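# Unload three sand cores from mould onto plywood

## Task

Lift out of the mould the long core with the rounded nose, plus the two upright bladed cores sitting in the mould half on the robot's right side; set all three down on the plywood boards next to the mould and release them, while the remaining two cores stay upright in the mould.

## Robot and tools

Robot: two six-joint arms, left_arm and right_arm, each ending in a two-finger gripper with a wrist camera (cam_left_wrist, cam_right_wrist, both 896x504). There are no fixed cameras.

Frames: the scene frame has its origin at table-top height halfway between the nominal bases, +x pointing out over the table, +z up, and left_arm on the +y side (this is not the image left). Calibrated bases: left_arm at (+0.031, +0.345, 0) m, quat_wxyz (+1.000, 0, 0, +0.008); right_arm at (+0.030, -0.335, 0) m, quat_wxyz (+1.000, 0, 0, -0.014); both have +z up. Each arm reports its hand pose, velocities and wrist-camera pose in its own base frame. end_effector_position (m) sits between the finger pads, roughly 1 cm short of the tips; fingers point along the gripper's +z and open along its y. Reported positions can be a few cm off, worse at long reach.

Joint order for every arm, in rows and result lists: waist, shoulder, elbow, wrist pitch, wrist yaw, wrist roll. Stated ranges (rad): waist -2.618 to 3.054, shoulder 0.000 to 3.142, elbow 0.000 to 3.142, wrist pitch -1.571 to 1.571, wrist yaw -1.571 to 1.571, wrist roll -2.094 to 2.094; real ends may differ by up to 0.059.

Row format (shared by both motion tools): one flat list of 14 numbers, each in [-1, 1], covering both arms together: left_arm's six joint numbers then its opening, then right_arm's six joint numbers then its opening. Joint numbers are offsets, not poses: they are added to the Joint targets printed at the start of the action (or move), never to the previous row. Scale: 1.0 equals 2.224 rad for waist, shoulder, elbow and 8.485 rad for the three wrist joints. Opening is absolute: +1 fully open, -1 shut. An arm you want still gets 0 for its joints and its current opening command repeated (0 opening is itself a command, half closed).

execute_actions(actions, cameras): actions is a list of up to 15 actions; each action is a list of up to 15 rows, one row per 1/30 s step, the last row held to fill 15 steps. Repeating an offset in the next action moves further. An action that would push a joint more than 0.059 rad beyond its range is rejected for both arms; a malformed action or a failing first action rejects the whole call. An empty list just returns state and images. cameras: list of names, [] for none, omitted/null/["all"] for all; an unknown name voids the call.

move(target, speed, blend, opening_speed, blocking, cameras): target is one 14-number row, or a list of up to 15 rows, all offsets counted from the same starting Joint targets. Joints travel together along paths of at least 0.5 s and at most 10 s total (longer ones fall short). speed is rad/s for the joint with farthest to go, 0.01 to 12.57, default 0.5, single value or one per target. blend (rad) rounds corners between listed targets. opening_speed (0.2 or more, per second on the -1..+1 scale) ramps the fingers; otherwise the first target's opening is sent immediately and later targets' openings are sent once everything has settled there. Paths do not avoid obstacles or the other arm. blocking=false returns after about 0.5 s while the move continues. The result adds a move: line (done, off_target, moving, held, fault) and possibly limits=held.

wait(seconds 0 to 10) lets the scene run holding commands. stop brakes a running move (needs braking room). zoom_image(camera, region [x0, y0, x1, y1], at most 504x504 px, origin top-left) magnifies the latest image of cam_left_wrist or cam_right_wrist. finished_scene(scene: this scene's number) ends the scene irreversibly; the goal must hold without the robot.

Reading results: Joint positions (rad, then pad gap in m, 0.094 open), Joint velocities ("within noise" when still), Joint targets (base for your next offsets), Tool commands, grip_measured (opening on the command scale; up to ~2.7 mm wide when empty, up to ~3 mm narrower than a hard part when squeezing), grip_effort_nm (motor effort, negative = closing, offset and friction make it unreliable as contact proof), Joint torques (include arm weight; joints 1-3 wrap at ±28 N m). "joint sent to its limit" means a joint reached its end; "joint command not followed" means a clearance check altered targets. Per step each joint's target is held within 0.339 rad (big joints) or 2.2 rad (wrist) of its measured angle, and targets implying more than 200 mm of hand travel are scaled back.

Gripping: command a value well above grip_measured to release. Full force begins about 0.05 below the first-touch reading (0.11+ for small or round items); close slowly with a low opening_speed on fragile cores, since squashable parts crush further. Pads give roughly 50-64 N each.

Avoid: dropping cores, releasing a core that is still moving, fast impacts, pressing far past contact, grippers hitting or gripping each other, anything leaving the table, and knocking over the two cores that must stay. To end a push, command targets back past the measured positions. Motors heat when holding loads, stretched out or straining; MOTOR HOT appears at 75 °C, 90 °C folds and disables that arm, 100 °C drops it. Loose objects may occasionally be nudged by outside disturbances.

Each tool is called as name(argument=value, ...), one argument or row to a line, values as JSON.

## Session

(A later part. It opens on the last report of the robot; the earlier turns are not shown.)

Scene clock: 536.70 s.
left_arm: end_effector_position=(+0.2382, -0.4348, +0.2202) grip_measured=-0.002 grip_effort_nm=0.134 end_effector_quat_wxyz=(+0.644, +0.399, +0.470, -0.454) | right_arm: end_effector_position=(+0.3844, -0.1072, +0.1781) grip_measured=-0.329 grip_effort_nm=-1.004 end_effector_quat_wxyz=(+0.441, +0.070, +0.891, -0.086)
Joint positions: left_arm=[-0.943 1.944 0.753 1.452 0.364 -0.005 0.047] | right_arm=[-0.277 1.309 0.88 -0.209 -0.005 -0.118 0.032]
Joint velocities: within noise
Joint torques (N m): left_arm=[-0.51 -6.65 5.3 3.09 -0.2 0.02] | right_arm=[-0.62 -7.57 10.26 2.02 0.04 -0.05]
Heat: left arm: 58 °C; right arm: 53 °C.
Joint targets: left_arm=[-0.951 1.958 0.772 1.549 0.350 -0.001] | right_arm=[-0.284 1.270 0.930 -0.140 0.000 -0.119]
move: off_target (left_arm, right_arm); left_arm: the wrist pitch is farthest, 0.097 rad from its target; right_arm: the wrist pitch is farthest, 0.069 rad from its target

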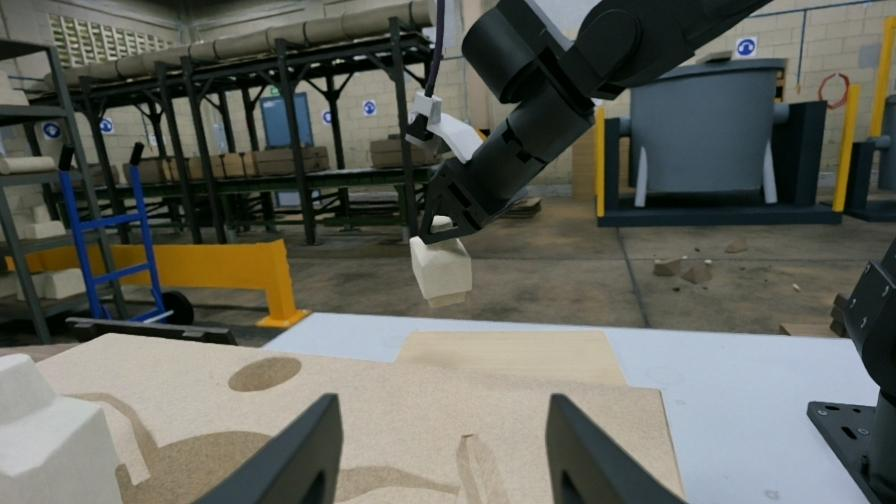

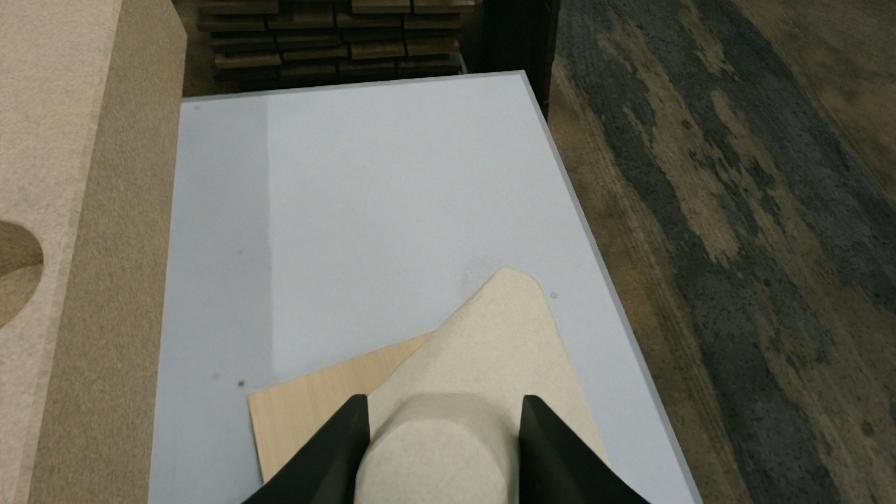

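move(
  target=[0,0,0,0,0,0,0,0,0,0,-0.0118,0,-0.2276,-0.38],
  speed=0.7,
)

zoom_image(
  camera="cam_left_wrist",
  region=[360, 150, 560, 350],
)

Scene clock: 549.00 s.
left_arm: end_effector_position=(+0.2382, -0.4348, +0.2202) grip_measured=-0.002 grip_effort_nm=0.134 end_effector_quat_wxyz=(+0.644, +0.399, +0.470, -0.454) | right_arm: end_effector_position=(+0.3706, -0.1036, +0.1606) grip_measured=-0.330 grip_effort_nm=-1.009 end_effector_quat_wxyz=(-0.166, +0.704, -0.581, +0.373)
Joint positions: left_arm=[-0.943 1.944 0.753 1.452 0.364 -0.005 0.047] | right_arm=[-0.277 1.309 0.88 -0.3 -0.003 -2.038 0.031]
Joint velocities: within noise
Joint torques (N m): left_arm=[-0.51 -6.57 5.34 3.1 -0.2 -0.01] | right_arm=[-0.61 -7.49 10.21 1.83 0.01 -0.18]
Heat: left arm: 59 °C; right arm: 55 °C.
Joint targets: left_arm=[-0.951 1.958 0.772 1.549 0.350 -0.001] | right_arm=[-0.284 1.270 0.930 -0.240 0.000 -2.050]
move: off_target (left_arm, right_arm); left_arm: the wrist pitch is farthest, 0.097 rad from its target; right_arm: the wrist pitch is farthest, 0.059 rad from its target

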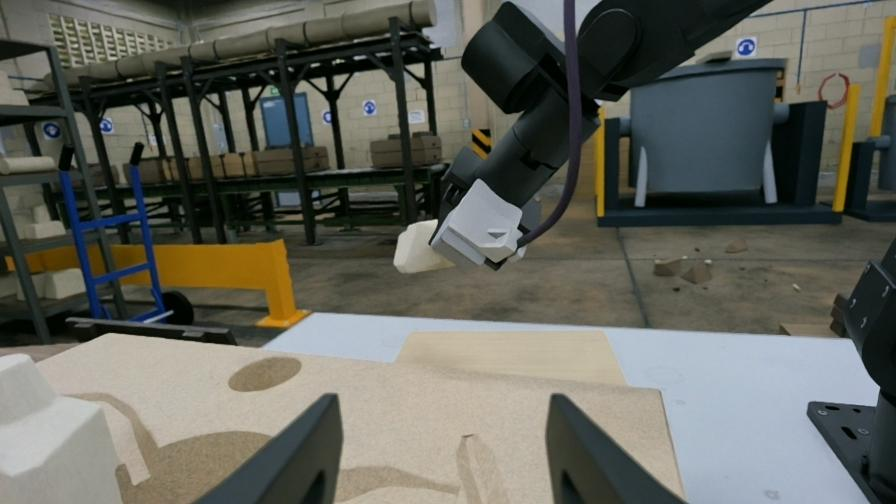

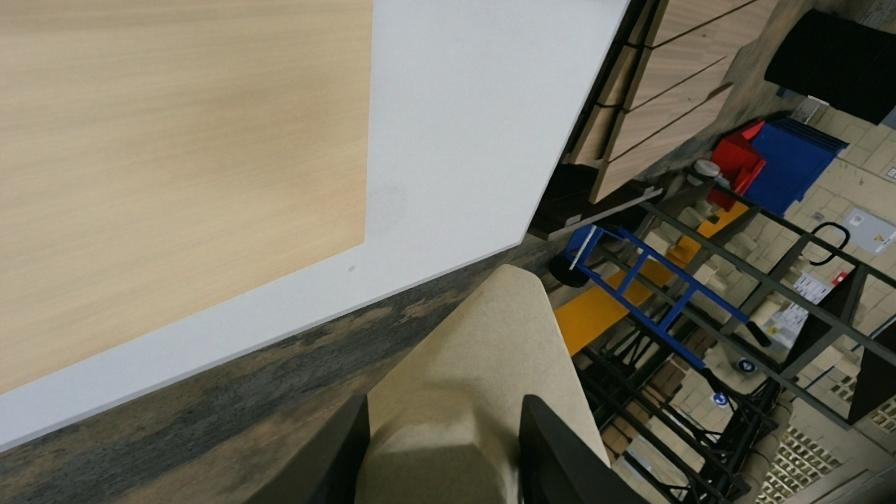

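Scaled by 2.520.

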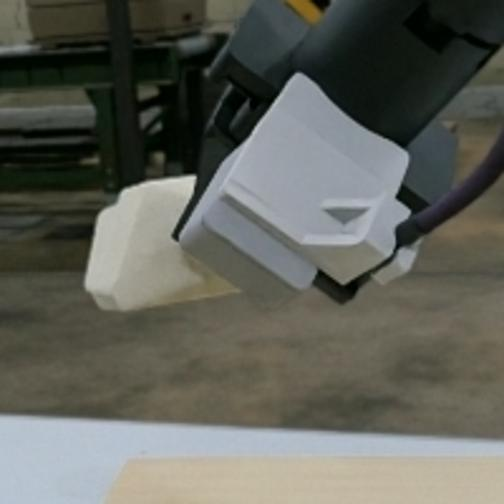

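move(
  target=[0,0,0,0,0,0,0,0.0166,-0.0166,-0.1214,0.0247,0,0,-0.38],
  speed=0.3,
)

zoom_image(
  camera="cam_left_wrist",
  region=[360, 200, 560, 400],
)

Scene clock: 560.30 s.
left_arm: end_effector_position=(+0.2382, -0.4348, +0.2202) grip_measured=-0.002 grip_effort_nm=0.144 end_effector_quat_wxyz=(+0.644, +0.399, +0.470, -0.454) | right_arm: end_effector_position=(+0.3482, -0.0885, +0.1073) grip_measured=-0.330 grip_effort_nm=-1.004 end_effector_quat_wxyz=(-0.166, +0.714, -0.574, +0.365)
Joint positions: left_arm=[-0.943 1.944 0.753 1.452 0.364 -0.005 0.047] | right_arm=[-0.253 1.276 0.649 -0.12 -0.002 -2.039 0.031]
Joint velocities: within noise
Joint torques (N m): left_arm=[-0.57 -6.6 5.35 3.11 -0.16 -0.02] | right_arm=[0.61 -7.27 6.68 2.1 0.01 -0.16]
Heat: left arm: 59 °C; right arm: 55 °C.
Joint targets: left_arm=[-0.951 1.958 0.772 1.549 0.350 -0.001] | right_arm=[-0.247 1.234 0.660 -0.030 0.000 -2.050]
move: off_target (left_arm, right_arm); left_arm: the wrist pitch is farthest, 0.097 rad from its target; right_arm: the wrist pitch is farthest, 0.089 rad from its target

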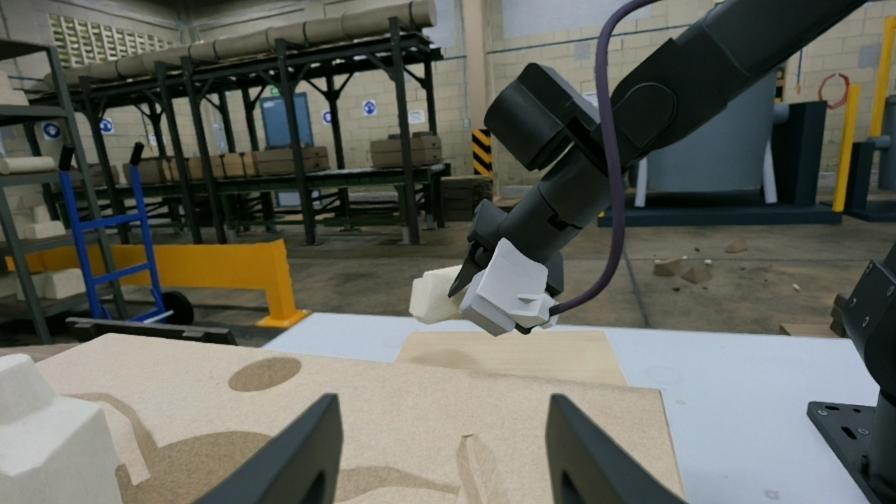

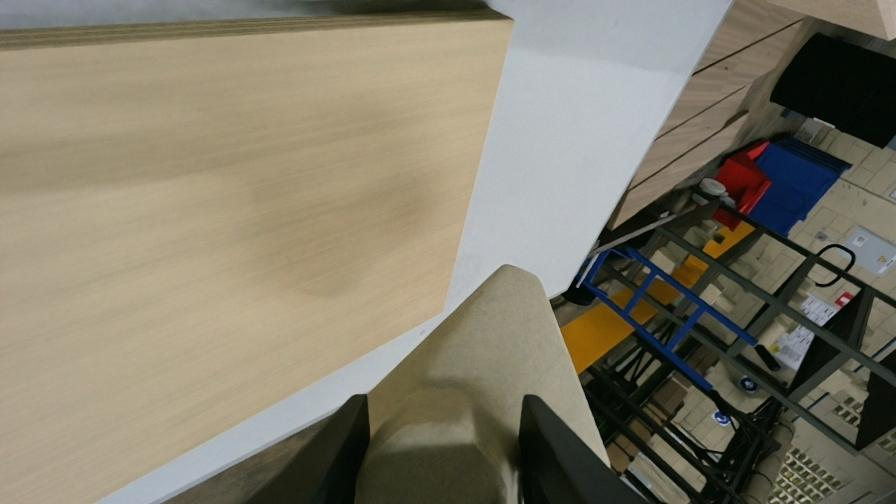

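Scaled by 2.520.

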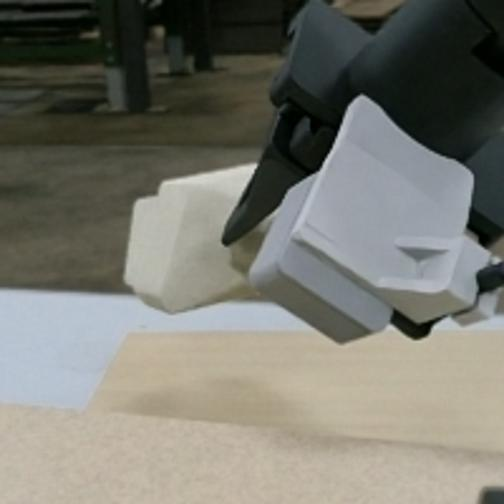

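move(
  target=[0,0,0,0,0,0,0,0,0.0262,-0.0315,0.0151,0,0,-0.38],
  speed=0.15,
)

zoom_image(
  camera="cam_left_wrist",
  region=[360, 200, 560, 400],
)

Scene clock: 568.23 s.
left_arm: end_effector_position=(+0.2382, -0.4348, +0.2202) grip_measured=-0.002 grip_effort_nm=0.139 end_effector_quat_wxyz=(+0.644, +0.399, +0.470, -0.454) | right_arm: end_effector_position=(+0.3501, -0.0890, +0.0948) grip_measured=-0.330 grip_effort_nm=-1.004 end_effector_quat_wxyz=(-0.173, +0.709, -0.569, +0.379)
Joint positions: left_arm=[-0.943 1.944 0.753 1.452 0.364 -0.005 0.047] | right_arm=[-0.253 1.298 0.581 0.006 -0.002 -2.039 0.031]
Joint velocities: within noise
Joint torques (N m): left_arm=[-0.53 -6.54 5.38 3.1 -0.21 0.01] | right_arm=[0.54 -4.29 6.38 2.18 0.01 -0.15]
Heat: left arm: 60 °C; right arm: 57 °C.
Joint targets: left_arm=[-0.951 1.958 0.772 1.549 0.350 -0.001] | right_arm=[-0.247 1.292 0.589 0.098 0.000 -2.050]
move: off_target (left_arm, right_arm); left_arm: the wrist pitch is farthest, 0.097 rad from its target; right_arm: the wrist pitch is farthest, 0.093 rad from its target

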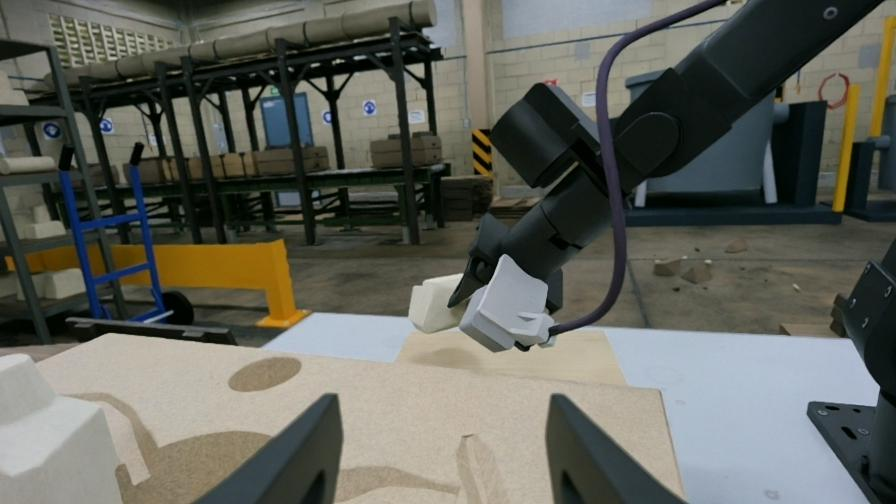

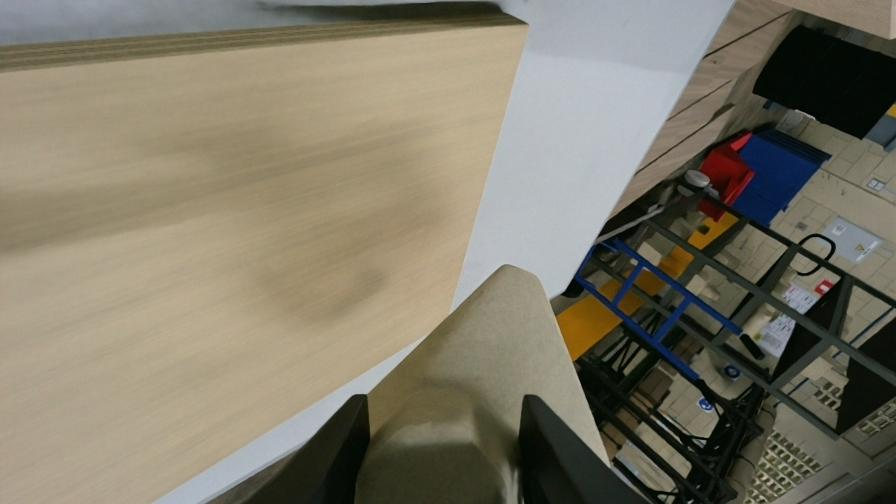

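Scaled by 2.520.

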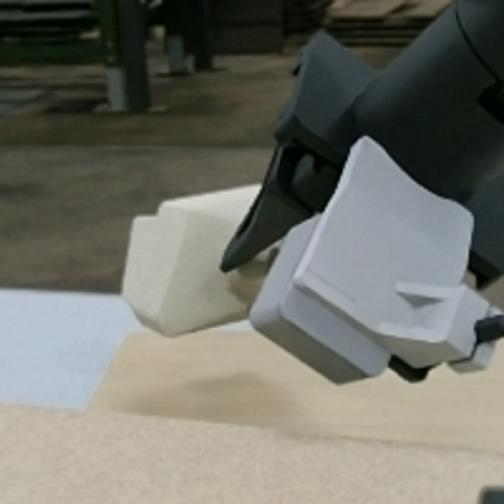

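move(
  target=[0,0,0,0,0,0,0,0,0.0230,-0.0290,0.0080,0,0,-0.38],
  speed=0.12,
)

zoom_image(
  camera="cam_left_wrist",
  region=[360, 220, 560, 420],
)

Scene clock: 572.33 s.
left_arm: end_effector_position=(+0.2382, -0.4348, +0.2202) grip_measured=-0.002 grip_effort_nm=0.144 end_effector_quat_wxyz=(+0.644, +0.399, +0.470, -0.454) | right_arm: end_effector_position=(+0.3413, -0.0867, +0.0651) grip_measured=-0.330 grip_effort_nm=-1.004 end_effector_quat_wxyz=(-0.164, +0.716, -0.575, +0.361)
Joint positions: left_arm=[-0.943 1.944 0.753 1.452 0.364 -0.005 0.047] | right_arm=[-0.253 1.349 0.517 0.076 -0.002 -2.04 0.031]
Joint velocities: within noise
Joint torques (N m): left_arm=[-0.54 -6.63 5.31 3.12 -0.19 -0.02] | right_arm=[0.53 -4.29 6.02 2.08 0.01 -0.16]
Heat: left arm: 60 °C; right arm: 56 °C.
Joint targets: left_arm=[-0.951 1.958 0.772 1.549 0.350 -0.001] | right_arm=[-0.247 1.343 0.525 0.166 0.000 -2.050]
move: off_target (left_arm, right_arm); left_arm: the wrist pitch is farthest, 0.097 rad from its target; right_arm: the wrist pitch is farthest, 0.090 rad from its target

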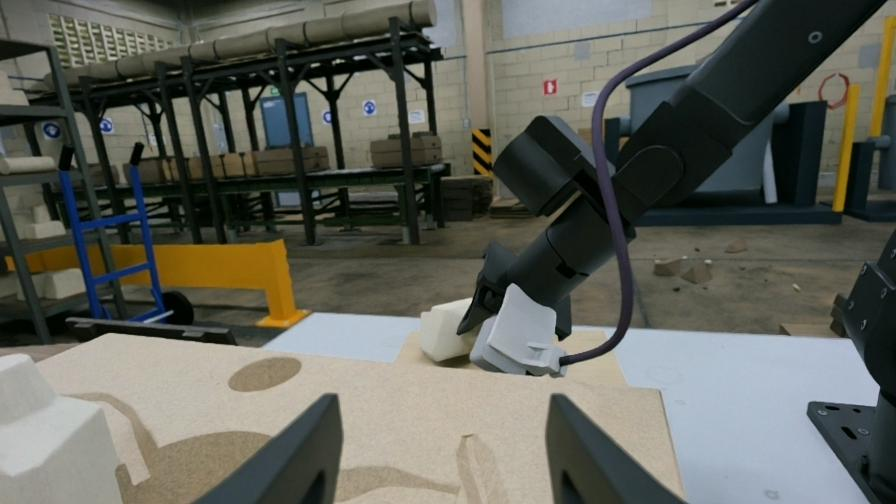

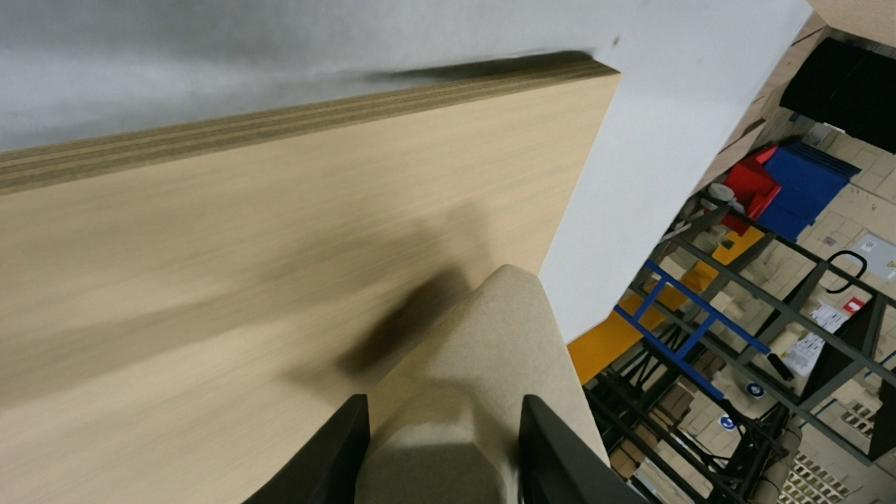

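Scaled by 2.520.

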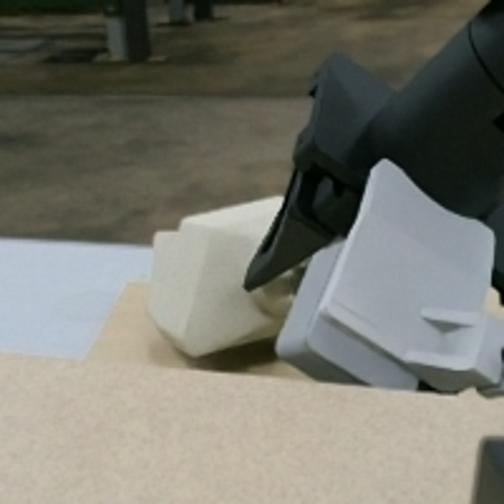

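move(
  target=[0,0,0,0,0,0,0,0,0.0060,-0.0075,0.0020,0,0,-0.38],
  speed=0.1,
)

zoom_image(
  camera="cam_left_wrist",
  region=[360, 220, 560, 420],
)

Scene clock: 579.90 s.
left_arm: end_effector_position=(+0.2382, -0.4348, +0.2202) grip_measured=-0.002 grip_effort_nm=0.134 end_effector_quat_wxyz=(+0.644, +0.399, +0.470, -0.454) | right_arm: end_effector_position=(+0.3388, -0.0860, +0.0581) grip_measured=-0.329 grip_effort_nm=-1.009 end_effector_quat_wxyz=(-0.162, +0.717, -0.576, +0.357)
Joint positions: left_arm=[-0.943 1.944 0.753 1.452 0.364 -0.005 0.047] | right_arm=[-0.253 1.361 0.501 0.094 -0.002 -2.04 0.032]
Joint velocities: within noise
Joint torques (N m): left_arm=[-0.59 -6.6 5.27 3.11 -0.19 -0.01] | right_arm=[0.54 -4.26 5.86 2.06 0.02 -0.16]
Heat: left arm: 60 °C; right arm: 56 °C.
Joint targets: left_arm=[-0.951 1.958 0.772 1.549 0.350 -0.001] | right_arm=[-0.247 1.356 0.508 0.183 0.000 -2.050]
move: off_target (left_arm, right_arm); left_arm: the wrist pitch is farthest, 0.097 rad from its target; right_arm: the wrist pitch is farthest, 0.089 rad from its target

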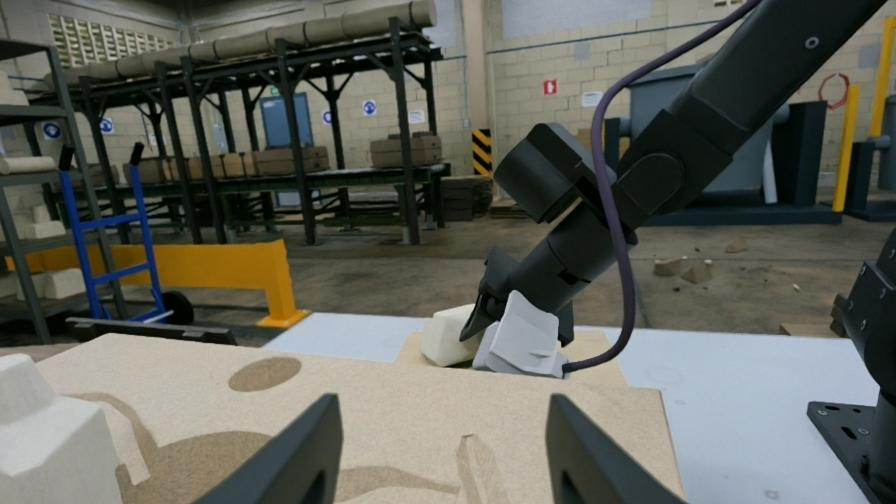

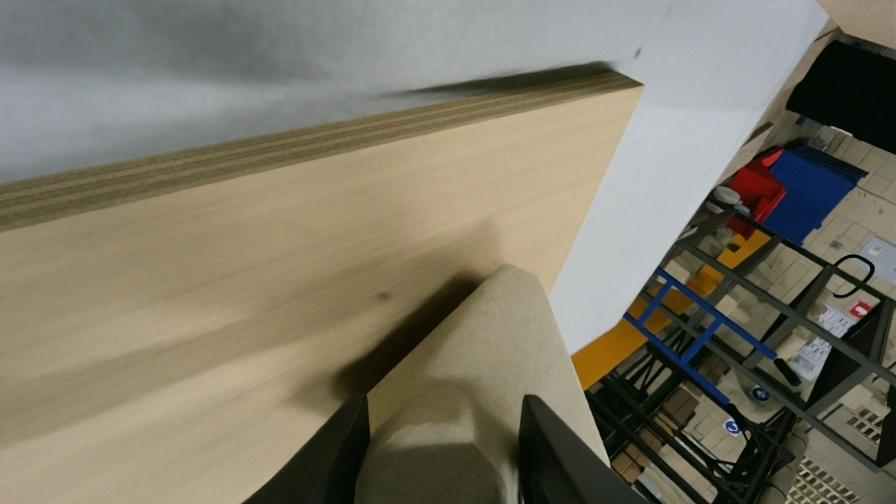

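Scaled by 2.520.

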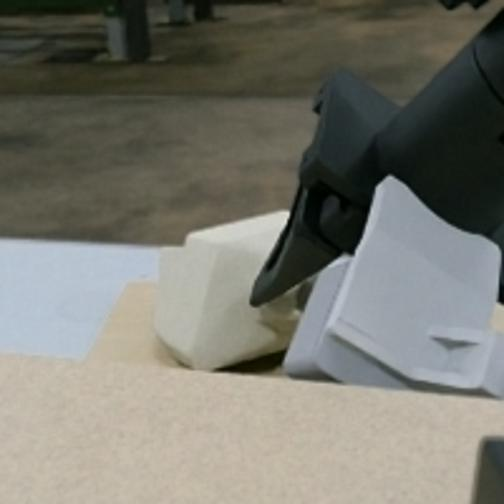

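move(
  target=[0,0,0,0,0,0,0,0,0.0060,-0.0075,0.0020,0,0,-0.38],
  speed=0.1,
)

zoom_image(
  camera="cam_left_wrist",
  region=[360, 220, 560, 420],
)

Scene clock: 583.10 s.
left_arm: end_effector_position=(+0.2382, -0.4348, +0.2202) grip_measured=-0.002 grip_effort_nm=0.139 end_effector_quat_wxyz=(+0.644, +0.399, +0.470, -0.454) | right_arm: end_effector_position=(+0.3396, -0.0862, +0.0560) grip_measured=-0.330 grip_effort_nm=-1.004 end_effector_quat_wxyz=(-0.164, +0.716, -0.575, +0.361)
Joint positions: left_arm=[-0.943 1.944 0.753 1.452 0.364 -0.005 0.047] | right_arm=[-0.253 1.37 0.489 0.125 -0.002 -2.04 0.031]
Joint velocities: within noise
Joint torques (N m): left_arm=[-0.47 -6.63 5.3 3.08 -0.18 0] | right_arm=[0.53 -3.92 5.56 1.95 0.02 -0.16]
Heat: left arm: 61 °C; right arm: 56 °C.
Joint targets: left_arm=[-0.951 1.958 0.772 1.549 0.350 -0.001] | right_arm=[-0.247 1.369 0.492 0.200 0.000 -2.050]
move: off_target (left_arm, right_arm); left_arm: the wrist pitch is farthest, 0.097 rad from its target; right_arm: the wrist pitch is farthest, 0.075 rad from its target

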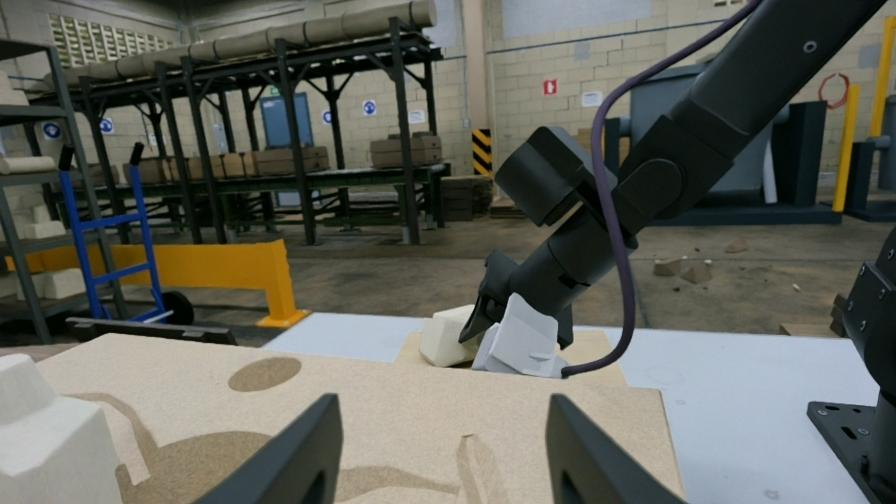

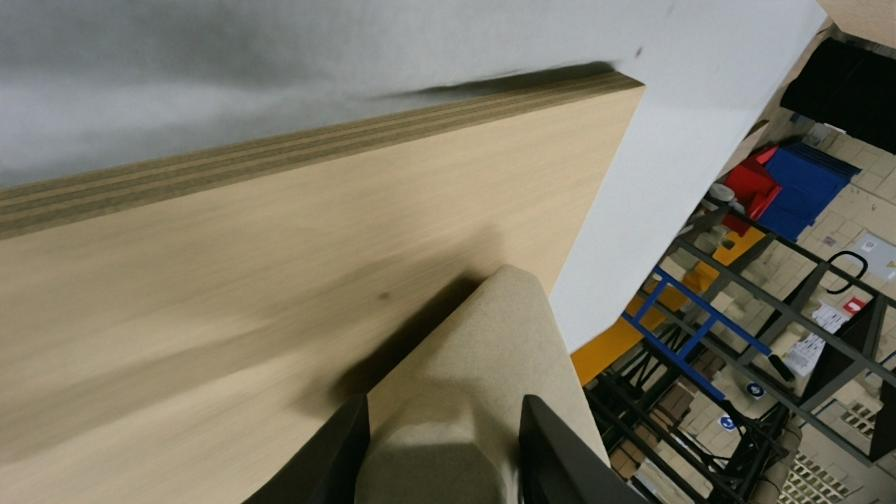

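Scaled by 2.520.

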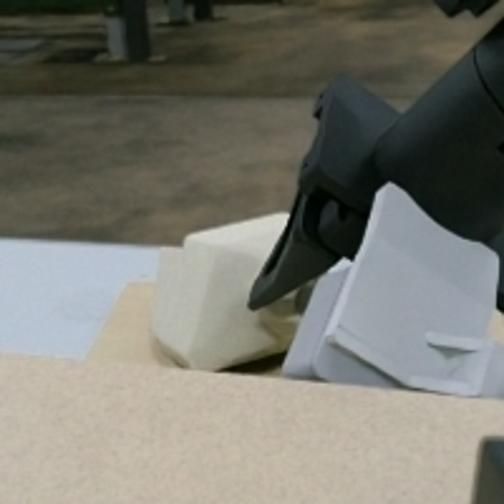

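move(
  target=[
    [0,0,0,0,0,0,0,0,0.0060,-0.0075,0.0005,0,0,-0.38],
    [0,0,0,0,0,0,0,0,0.0120,-0.0150,0.0,0,0,-0.38],
  ],
  speed=0.1,
)

zoom_image(
  camera="cam_left_wrist",
  region=[360, 220, 560, 420],
)

Scene clock: 587.00 s.
left_arm: end_effector_position=(+0.2382, -0.4348, +0.2202) grip_measured=-0.002 grip_effort_nm=0.139 end_effector_quat_wxyz=(+0.644, +0.399, +0.470, -0.454) | right_arm: end_effector_position=(+0.3406, -0.0865, +0.0524) grip_measured=-0.330 grip_effort_nm=-1.004 end_effector_quat_wxyz=(-0.167, +0.713, -0.573, +0.368)
Joint positions: left_arm=[-0.943 1.944 0.753 1.452 0.364 -0.005 0.047] | right_arm=[-0.253 1.386 0.467 0.179 -0.002 -2.041 0.031]
Joint velocities: within noise
Joint torques (N m): left_arm=[-0.51 -6.58 5.39 3.11 -0.19 -0.02] | right_arm=[0.53 -3.15 4.46 1.45 0 -0.15]
Heat: left arm: 61 °C; right arm: 56 °C.
Joint targets: left_arm=[-0.951 1.958 0.772 1.549 0.350 -0.001] | right_arm=[-0.247 1.396 0.458 0.200 0.000 -2.050]
move: off_target (left_arm); left_arm: the wrist pitch is farthest, 0.097 rad from its target

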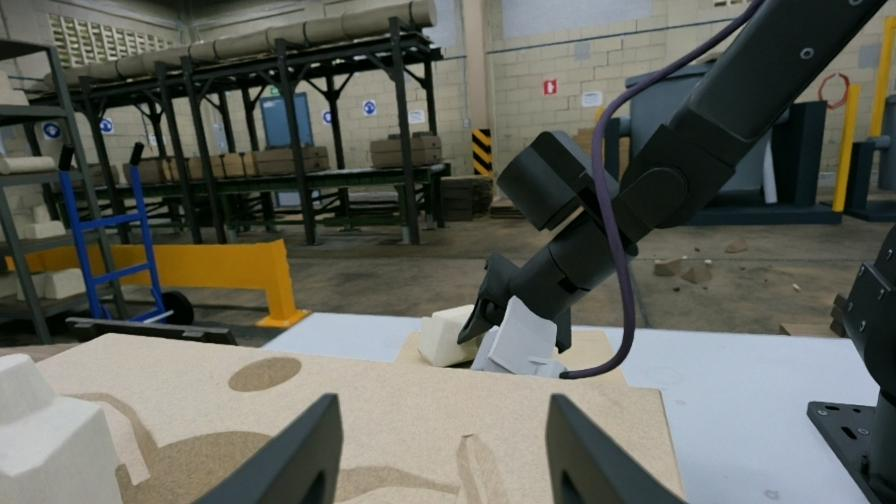

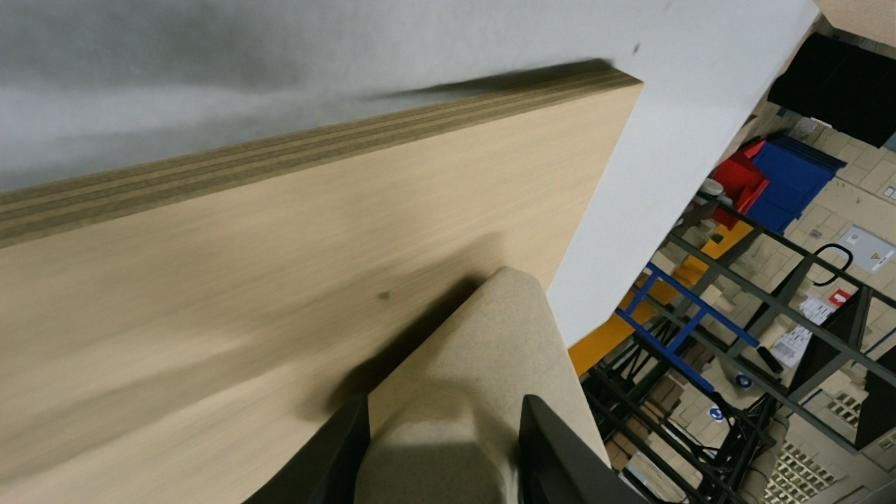

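Scaled by 2.520.

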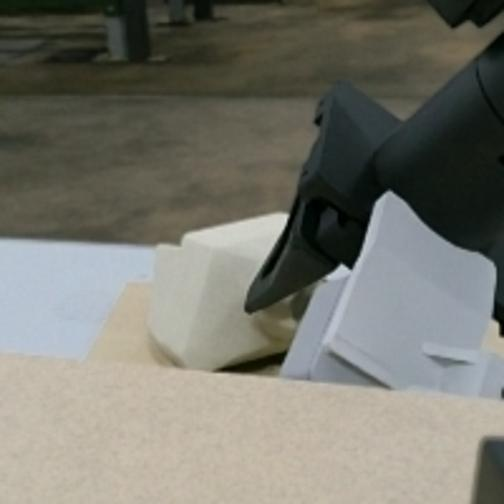

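move(
  target=[
    [0,0,0,0,0,0,0,0,-0.0027,0.0040,0.0012,0,0,-0.38],
    [0,0,0,0,0,0,0,0,-0.0027,0.0040,0.0012,0,0,-0.25],
  ],
  speed=0.1,
  opening_speed=0.2,
)

zoom_image(
  camera="cam_left_wrist",
  region=[360, 220, 560, 420],
)

Scene clock: 592.33 s.
left_arm: end_effector_position=(+0.2382, -0.4348, +0.2202) grip_measured=-0.002 grip_effort_nm=0.139 end_effector_quat_wxyz=(+0.644, +0.399, +0.470, -0.454) | right_arm: end_effector_position=(+0.3409, -0.0867, +0.0527) grip_measured=-0.253 grip_effort_nm=0.173 end_effector_quat_wxyz=(-0.167, +0.713, -0.572, +0.369)
Joint positions: left_arm=[-0.943 1.944 0.753 1.452 0.364 -0.005 0.047] | right_arm=[-0.253 1.386 0.467 0.181 -0.001 -2.042 0.035]
Joint velocities: within noise
Joint torques (N m): left_arm=[-0.51 -6.57 5.34 3.09 -0.19 -0.02] | right_arm=[0.53 -3.6 5.18 1.54 0 -0.12]
Heat: left arm: 61 °C; right arm: 54 °C.
Joint targets: left_arm=[-0.951 1.958 0.772 1.549 0.350 -0.001] | right_arm=[-0.247 1.390 0.467 0.210 0.000 -2.050]
move: off_target (left_arm); left_arm: the wrist pitch is farthest, 0.097 rad from its target

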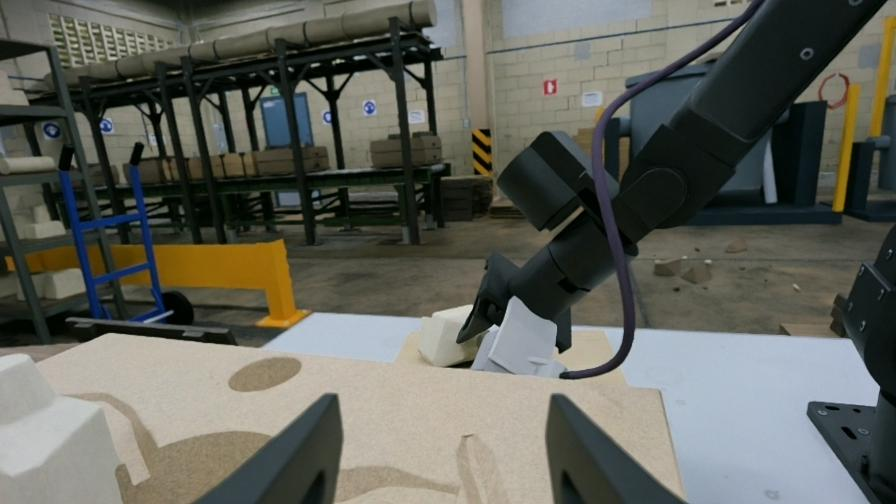

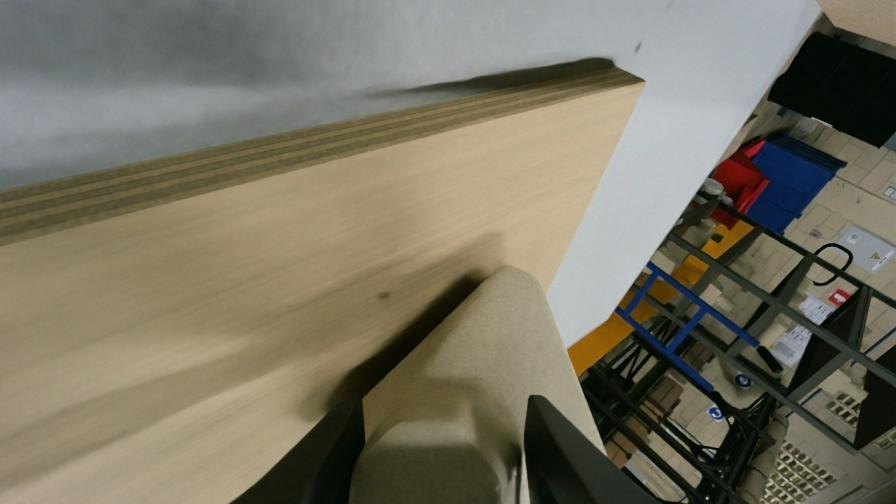

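Scaled by 2.520.

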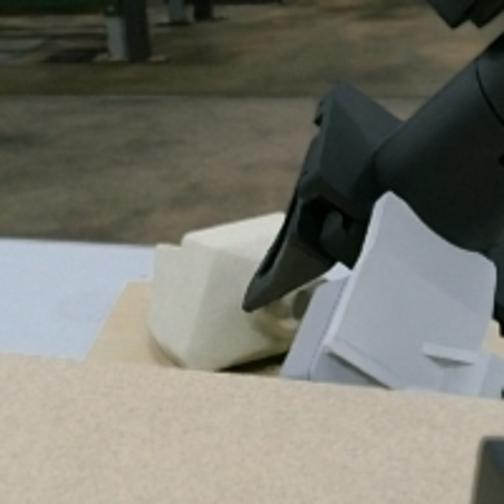

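move(
  target=[0,0,0,0,0,0,0,0,0,0,0,0,0,-0.05],
  opening_speed=0.2,
)

zoom_image(
  camera="cam_left_wrist",
  region=[360, 220, 560, 420],
)

Scene clock: 596.10 s.
left_arm: end_effector_position=(+0.2382, -0.4348, +0.2202) grip_measured=-0.002 grip_effort_nm=0.139 end_effector_quat_wxyz=(+0.644, +0.399, +0.470, -0.454) | right_arm: end_effector_position=(+0.3409, -0.0869, +0.0527) grip_measured=-0.053 grip_effort_nm=0.173 end_effector_quat_wxyz=(-0.166, +0.714, -0.572, +0.369)
Joint positions: left_arm=[-0.943 1.944 0.753 1.452 0.364 -0.005 0.047] | right_arm=[-0.253 1.386 0.467 0.181 0 -2.043 0.044]
Joint velocities: within noise
Joint torques (N m): left_arm=[-0.58 -6.63 5.33 3.1 -0.18 -0.01] | right_arm=[0.51 -3.58 5.23 1.53 -0.01 -0.11]
Heat: left arm: 61 °C; right arm: 54 °C.
Joint targets: left_arm=[-0.951 1.958 0.772 1.549 0.350 -0.001] | right_arm=[-0.247 1.390 0.467 0.210 0.000 -2.050]
move: off_target (left_arm); left_arm: the wrist pitch is farthest, 0.097 rad from its target

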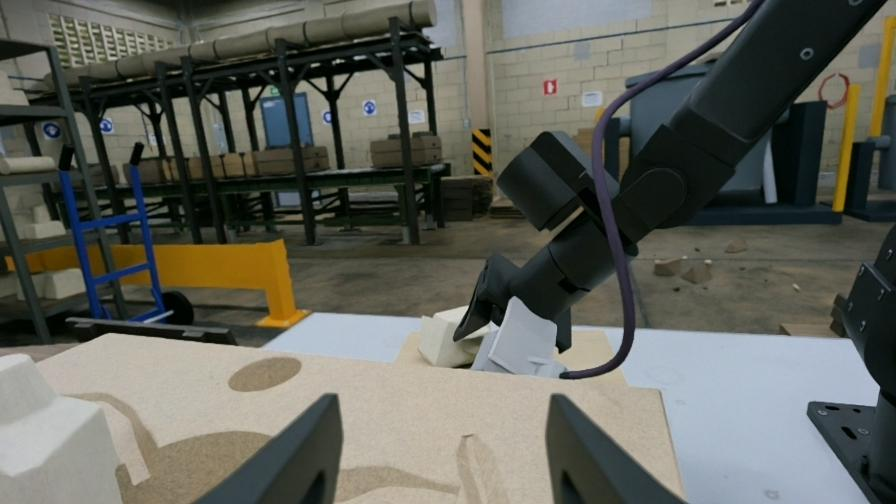

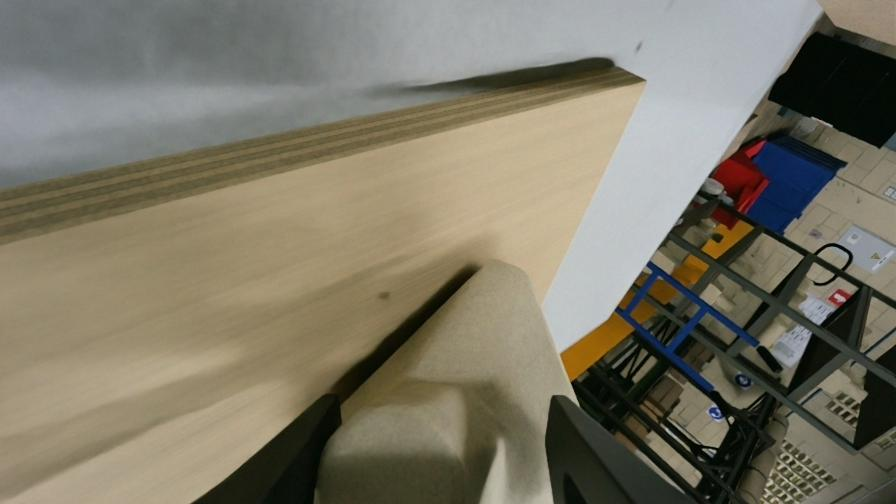

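Scaled by 2.520.

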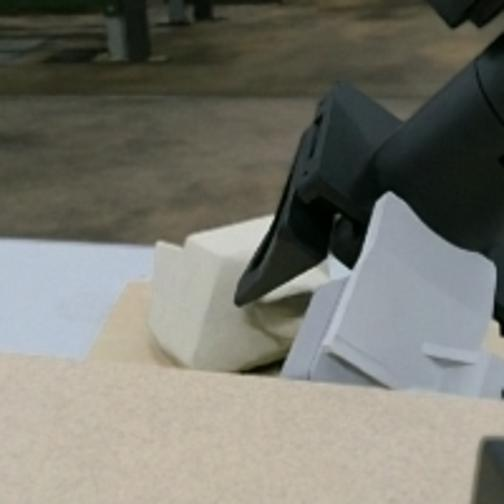

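move(
  target=[0,0,0,0,0,0,0,0,0,0,0,0,0,0.2],
  opening_speed=0.2,
)

zoom_image(
  camera="cam_left_wrist",
  region=[360, 220, 560, 420],
)

Scene clock: 599.80 s.
left_arm: end_effector_position=(+0.2382, -0.4348, +0.2202) grip_measured=-0.002 grip_effort_nm=0.134 end_effector_quat_wxyz=(+0.644, +0.399, +0.470, -0.454) | right_arm: end_effector_position=(+0.3411, -0.0872, +0.0530) grip_measured=+0.197 grip_effort_nm=0.173 end_effector_quat_wxyz=(-0.166, +0.713, -0.572, +0.370)
Joint positions: left_arm=[-0.943 1.944 0.753 1.452 0.364 -0.005 0.047] | right_arm=[-0.253 1.386 0.467 0.183 0.001 -2.043 0.056]
Joint velocities: within noise
Joint torques (N m): left_arm=[-0.53 -6.6 5.38 3.08 -0.2 0] | right_arm=[0.5 -3.59 5.19 1.53 -0.02 -0.11]
Heat: left arm: 61 °C; right arm: 53 °C.
Joint targets: left_arm=[-0.951 1.958 0.772 1.549 0.350 -0.001] | right_arm=[-0.247 1.390 0.467 0.210 0.000 -2.050]
move: off_target (left_arm); left_arm: the wrist pitch is farthest, 0.097 rad from its target

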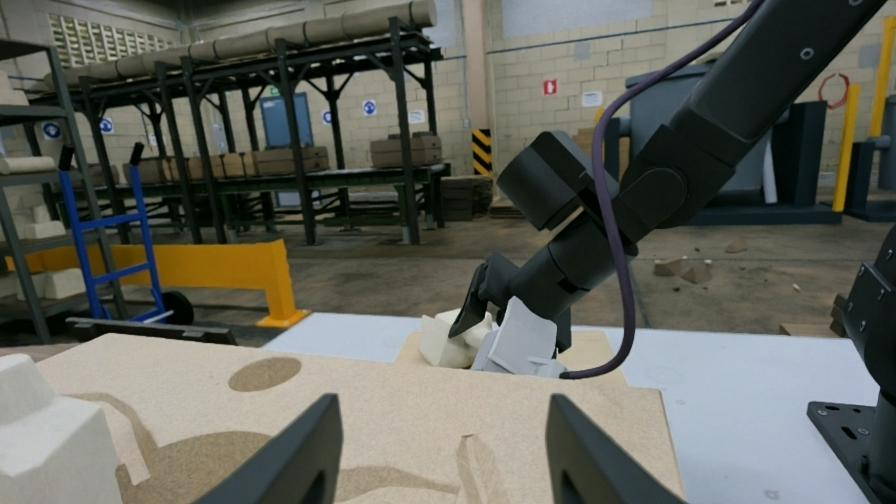

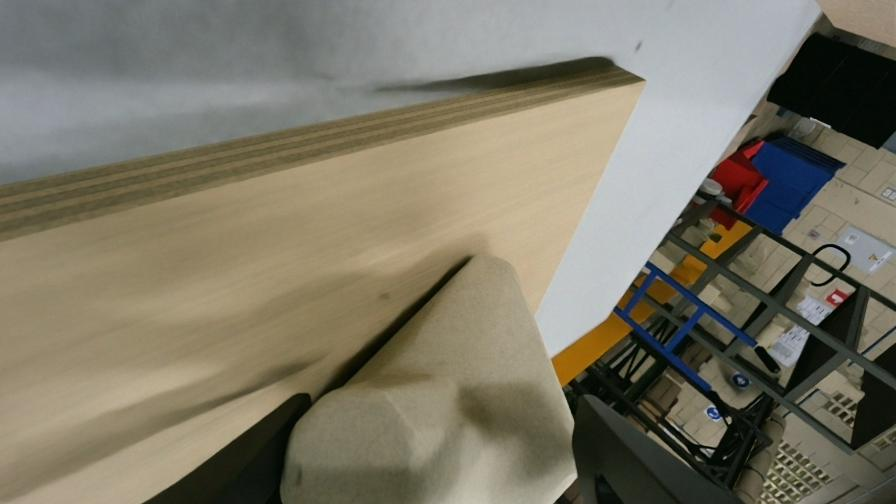

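Scaled by 2.520.

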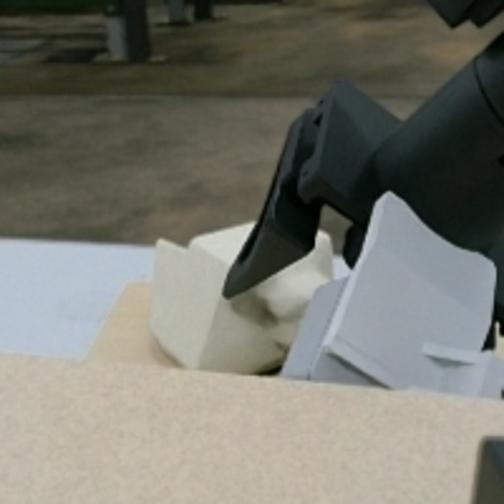

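move(
  target=[0,0,0,0,0,0,0,0,0,0,0,0,0,0.5],
  opening_speed=0.2,
)

zoom_image(
  camera="cam_left_wrist",
  region=[360, 220, 560, 420],
)

Scene clock: 603.70 s.
left_arm: end_effector_position=(+0.2382, -0.4348, +0.2202) grip_measured=-0.002 grip_effort_nm=0.134 end_effector_quat_wxyz=(+0.644, +0.399, +0.470, -0.454) | right_arm: end_effector_position=(+0.3430, -0.0879, +0.0552) grip_measured=+0.497 grip_effort_nm=0.173 end_effector_quat_wxyz=(-0.167, +0.712, -0.569, +0.375)
Joint positions: left_arm=[-0.943 1.944 0.753 1.452 0.364 -0.005 0.047] | right_arm=[-0.253 1.386 0.467 0.195 0.002 -2.046 0.07]
Joint velocities: within noise
Joint torques (N m): left_arm=[-0.54 -6.61 5.27 3.14 -0.21 0] | right_arm=[0.51 -3.63 5.2 1.41 -0.02 -0.09]
Heat: left arm: 62 °C; right arm: 53 °C.
Joint targets: left_arm=[-0.951 1.958 0.772 1.549 0.350 -0.001] | right_arm=[-0.247 1.390 0.467 0.210 0.000 -2.050]
move: off_target (left_arm); left_arm: the wrist pitch is farthest, 0.097 rad from its target

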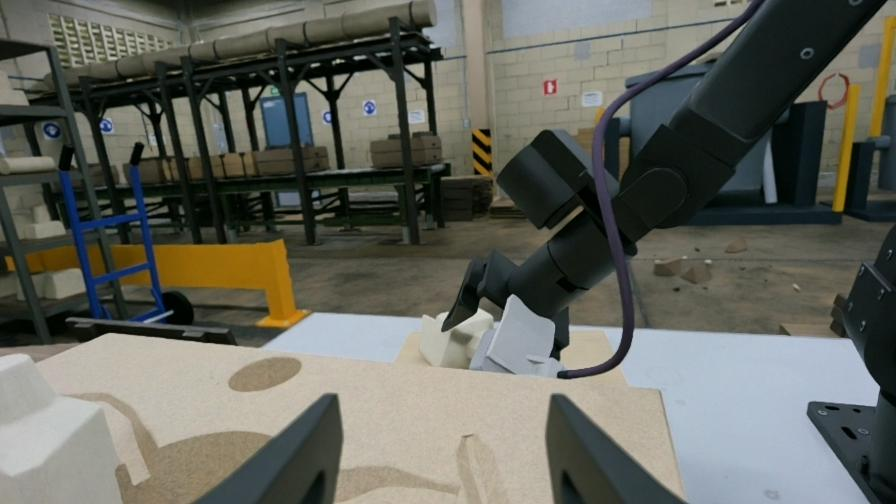

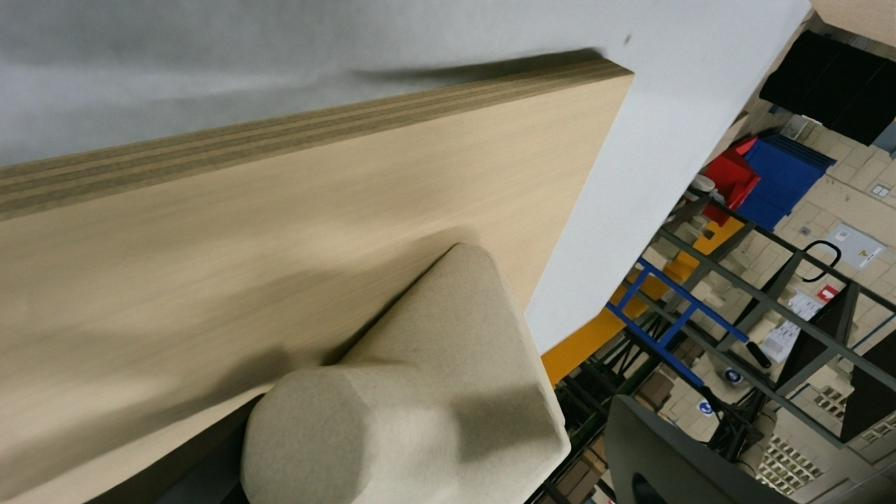

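Scaled by 2.520.

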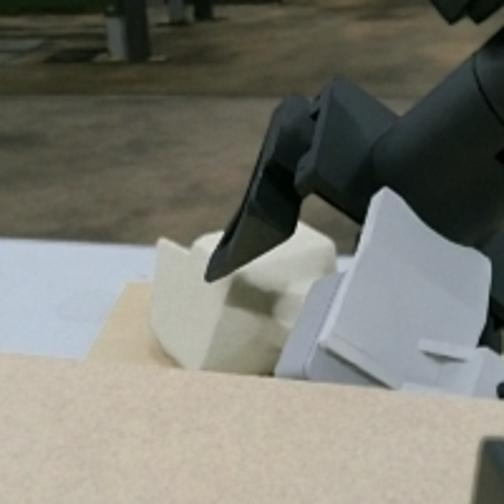

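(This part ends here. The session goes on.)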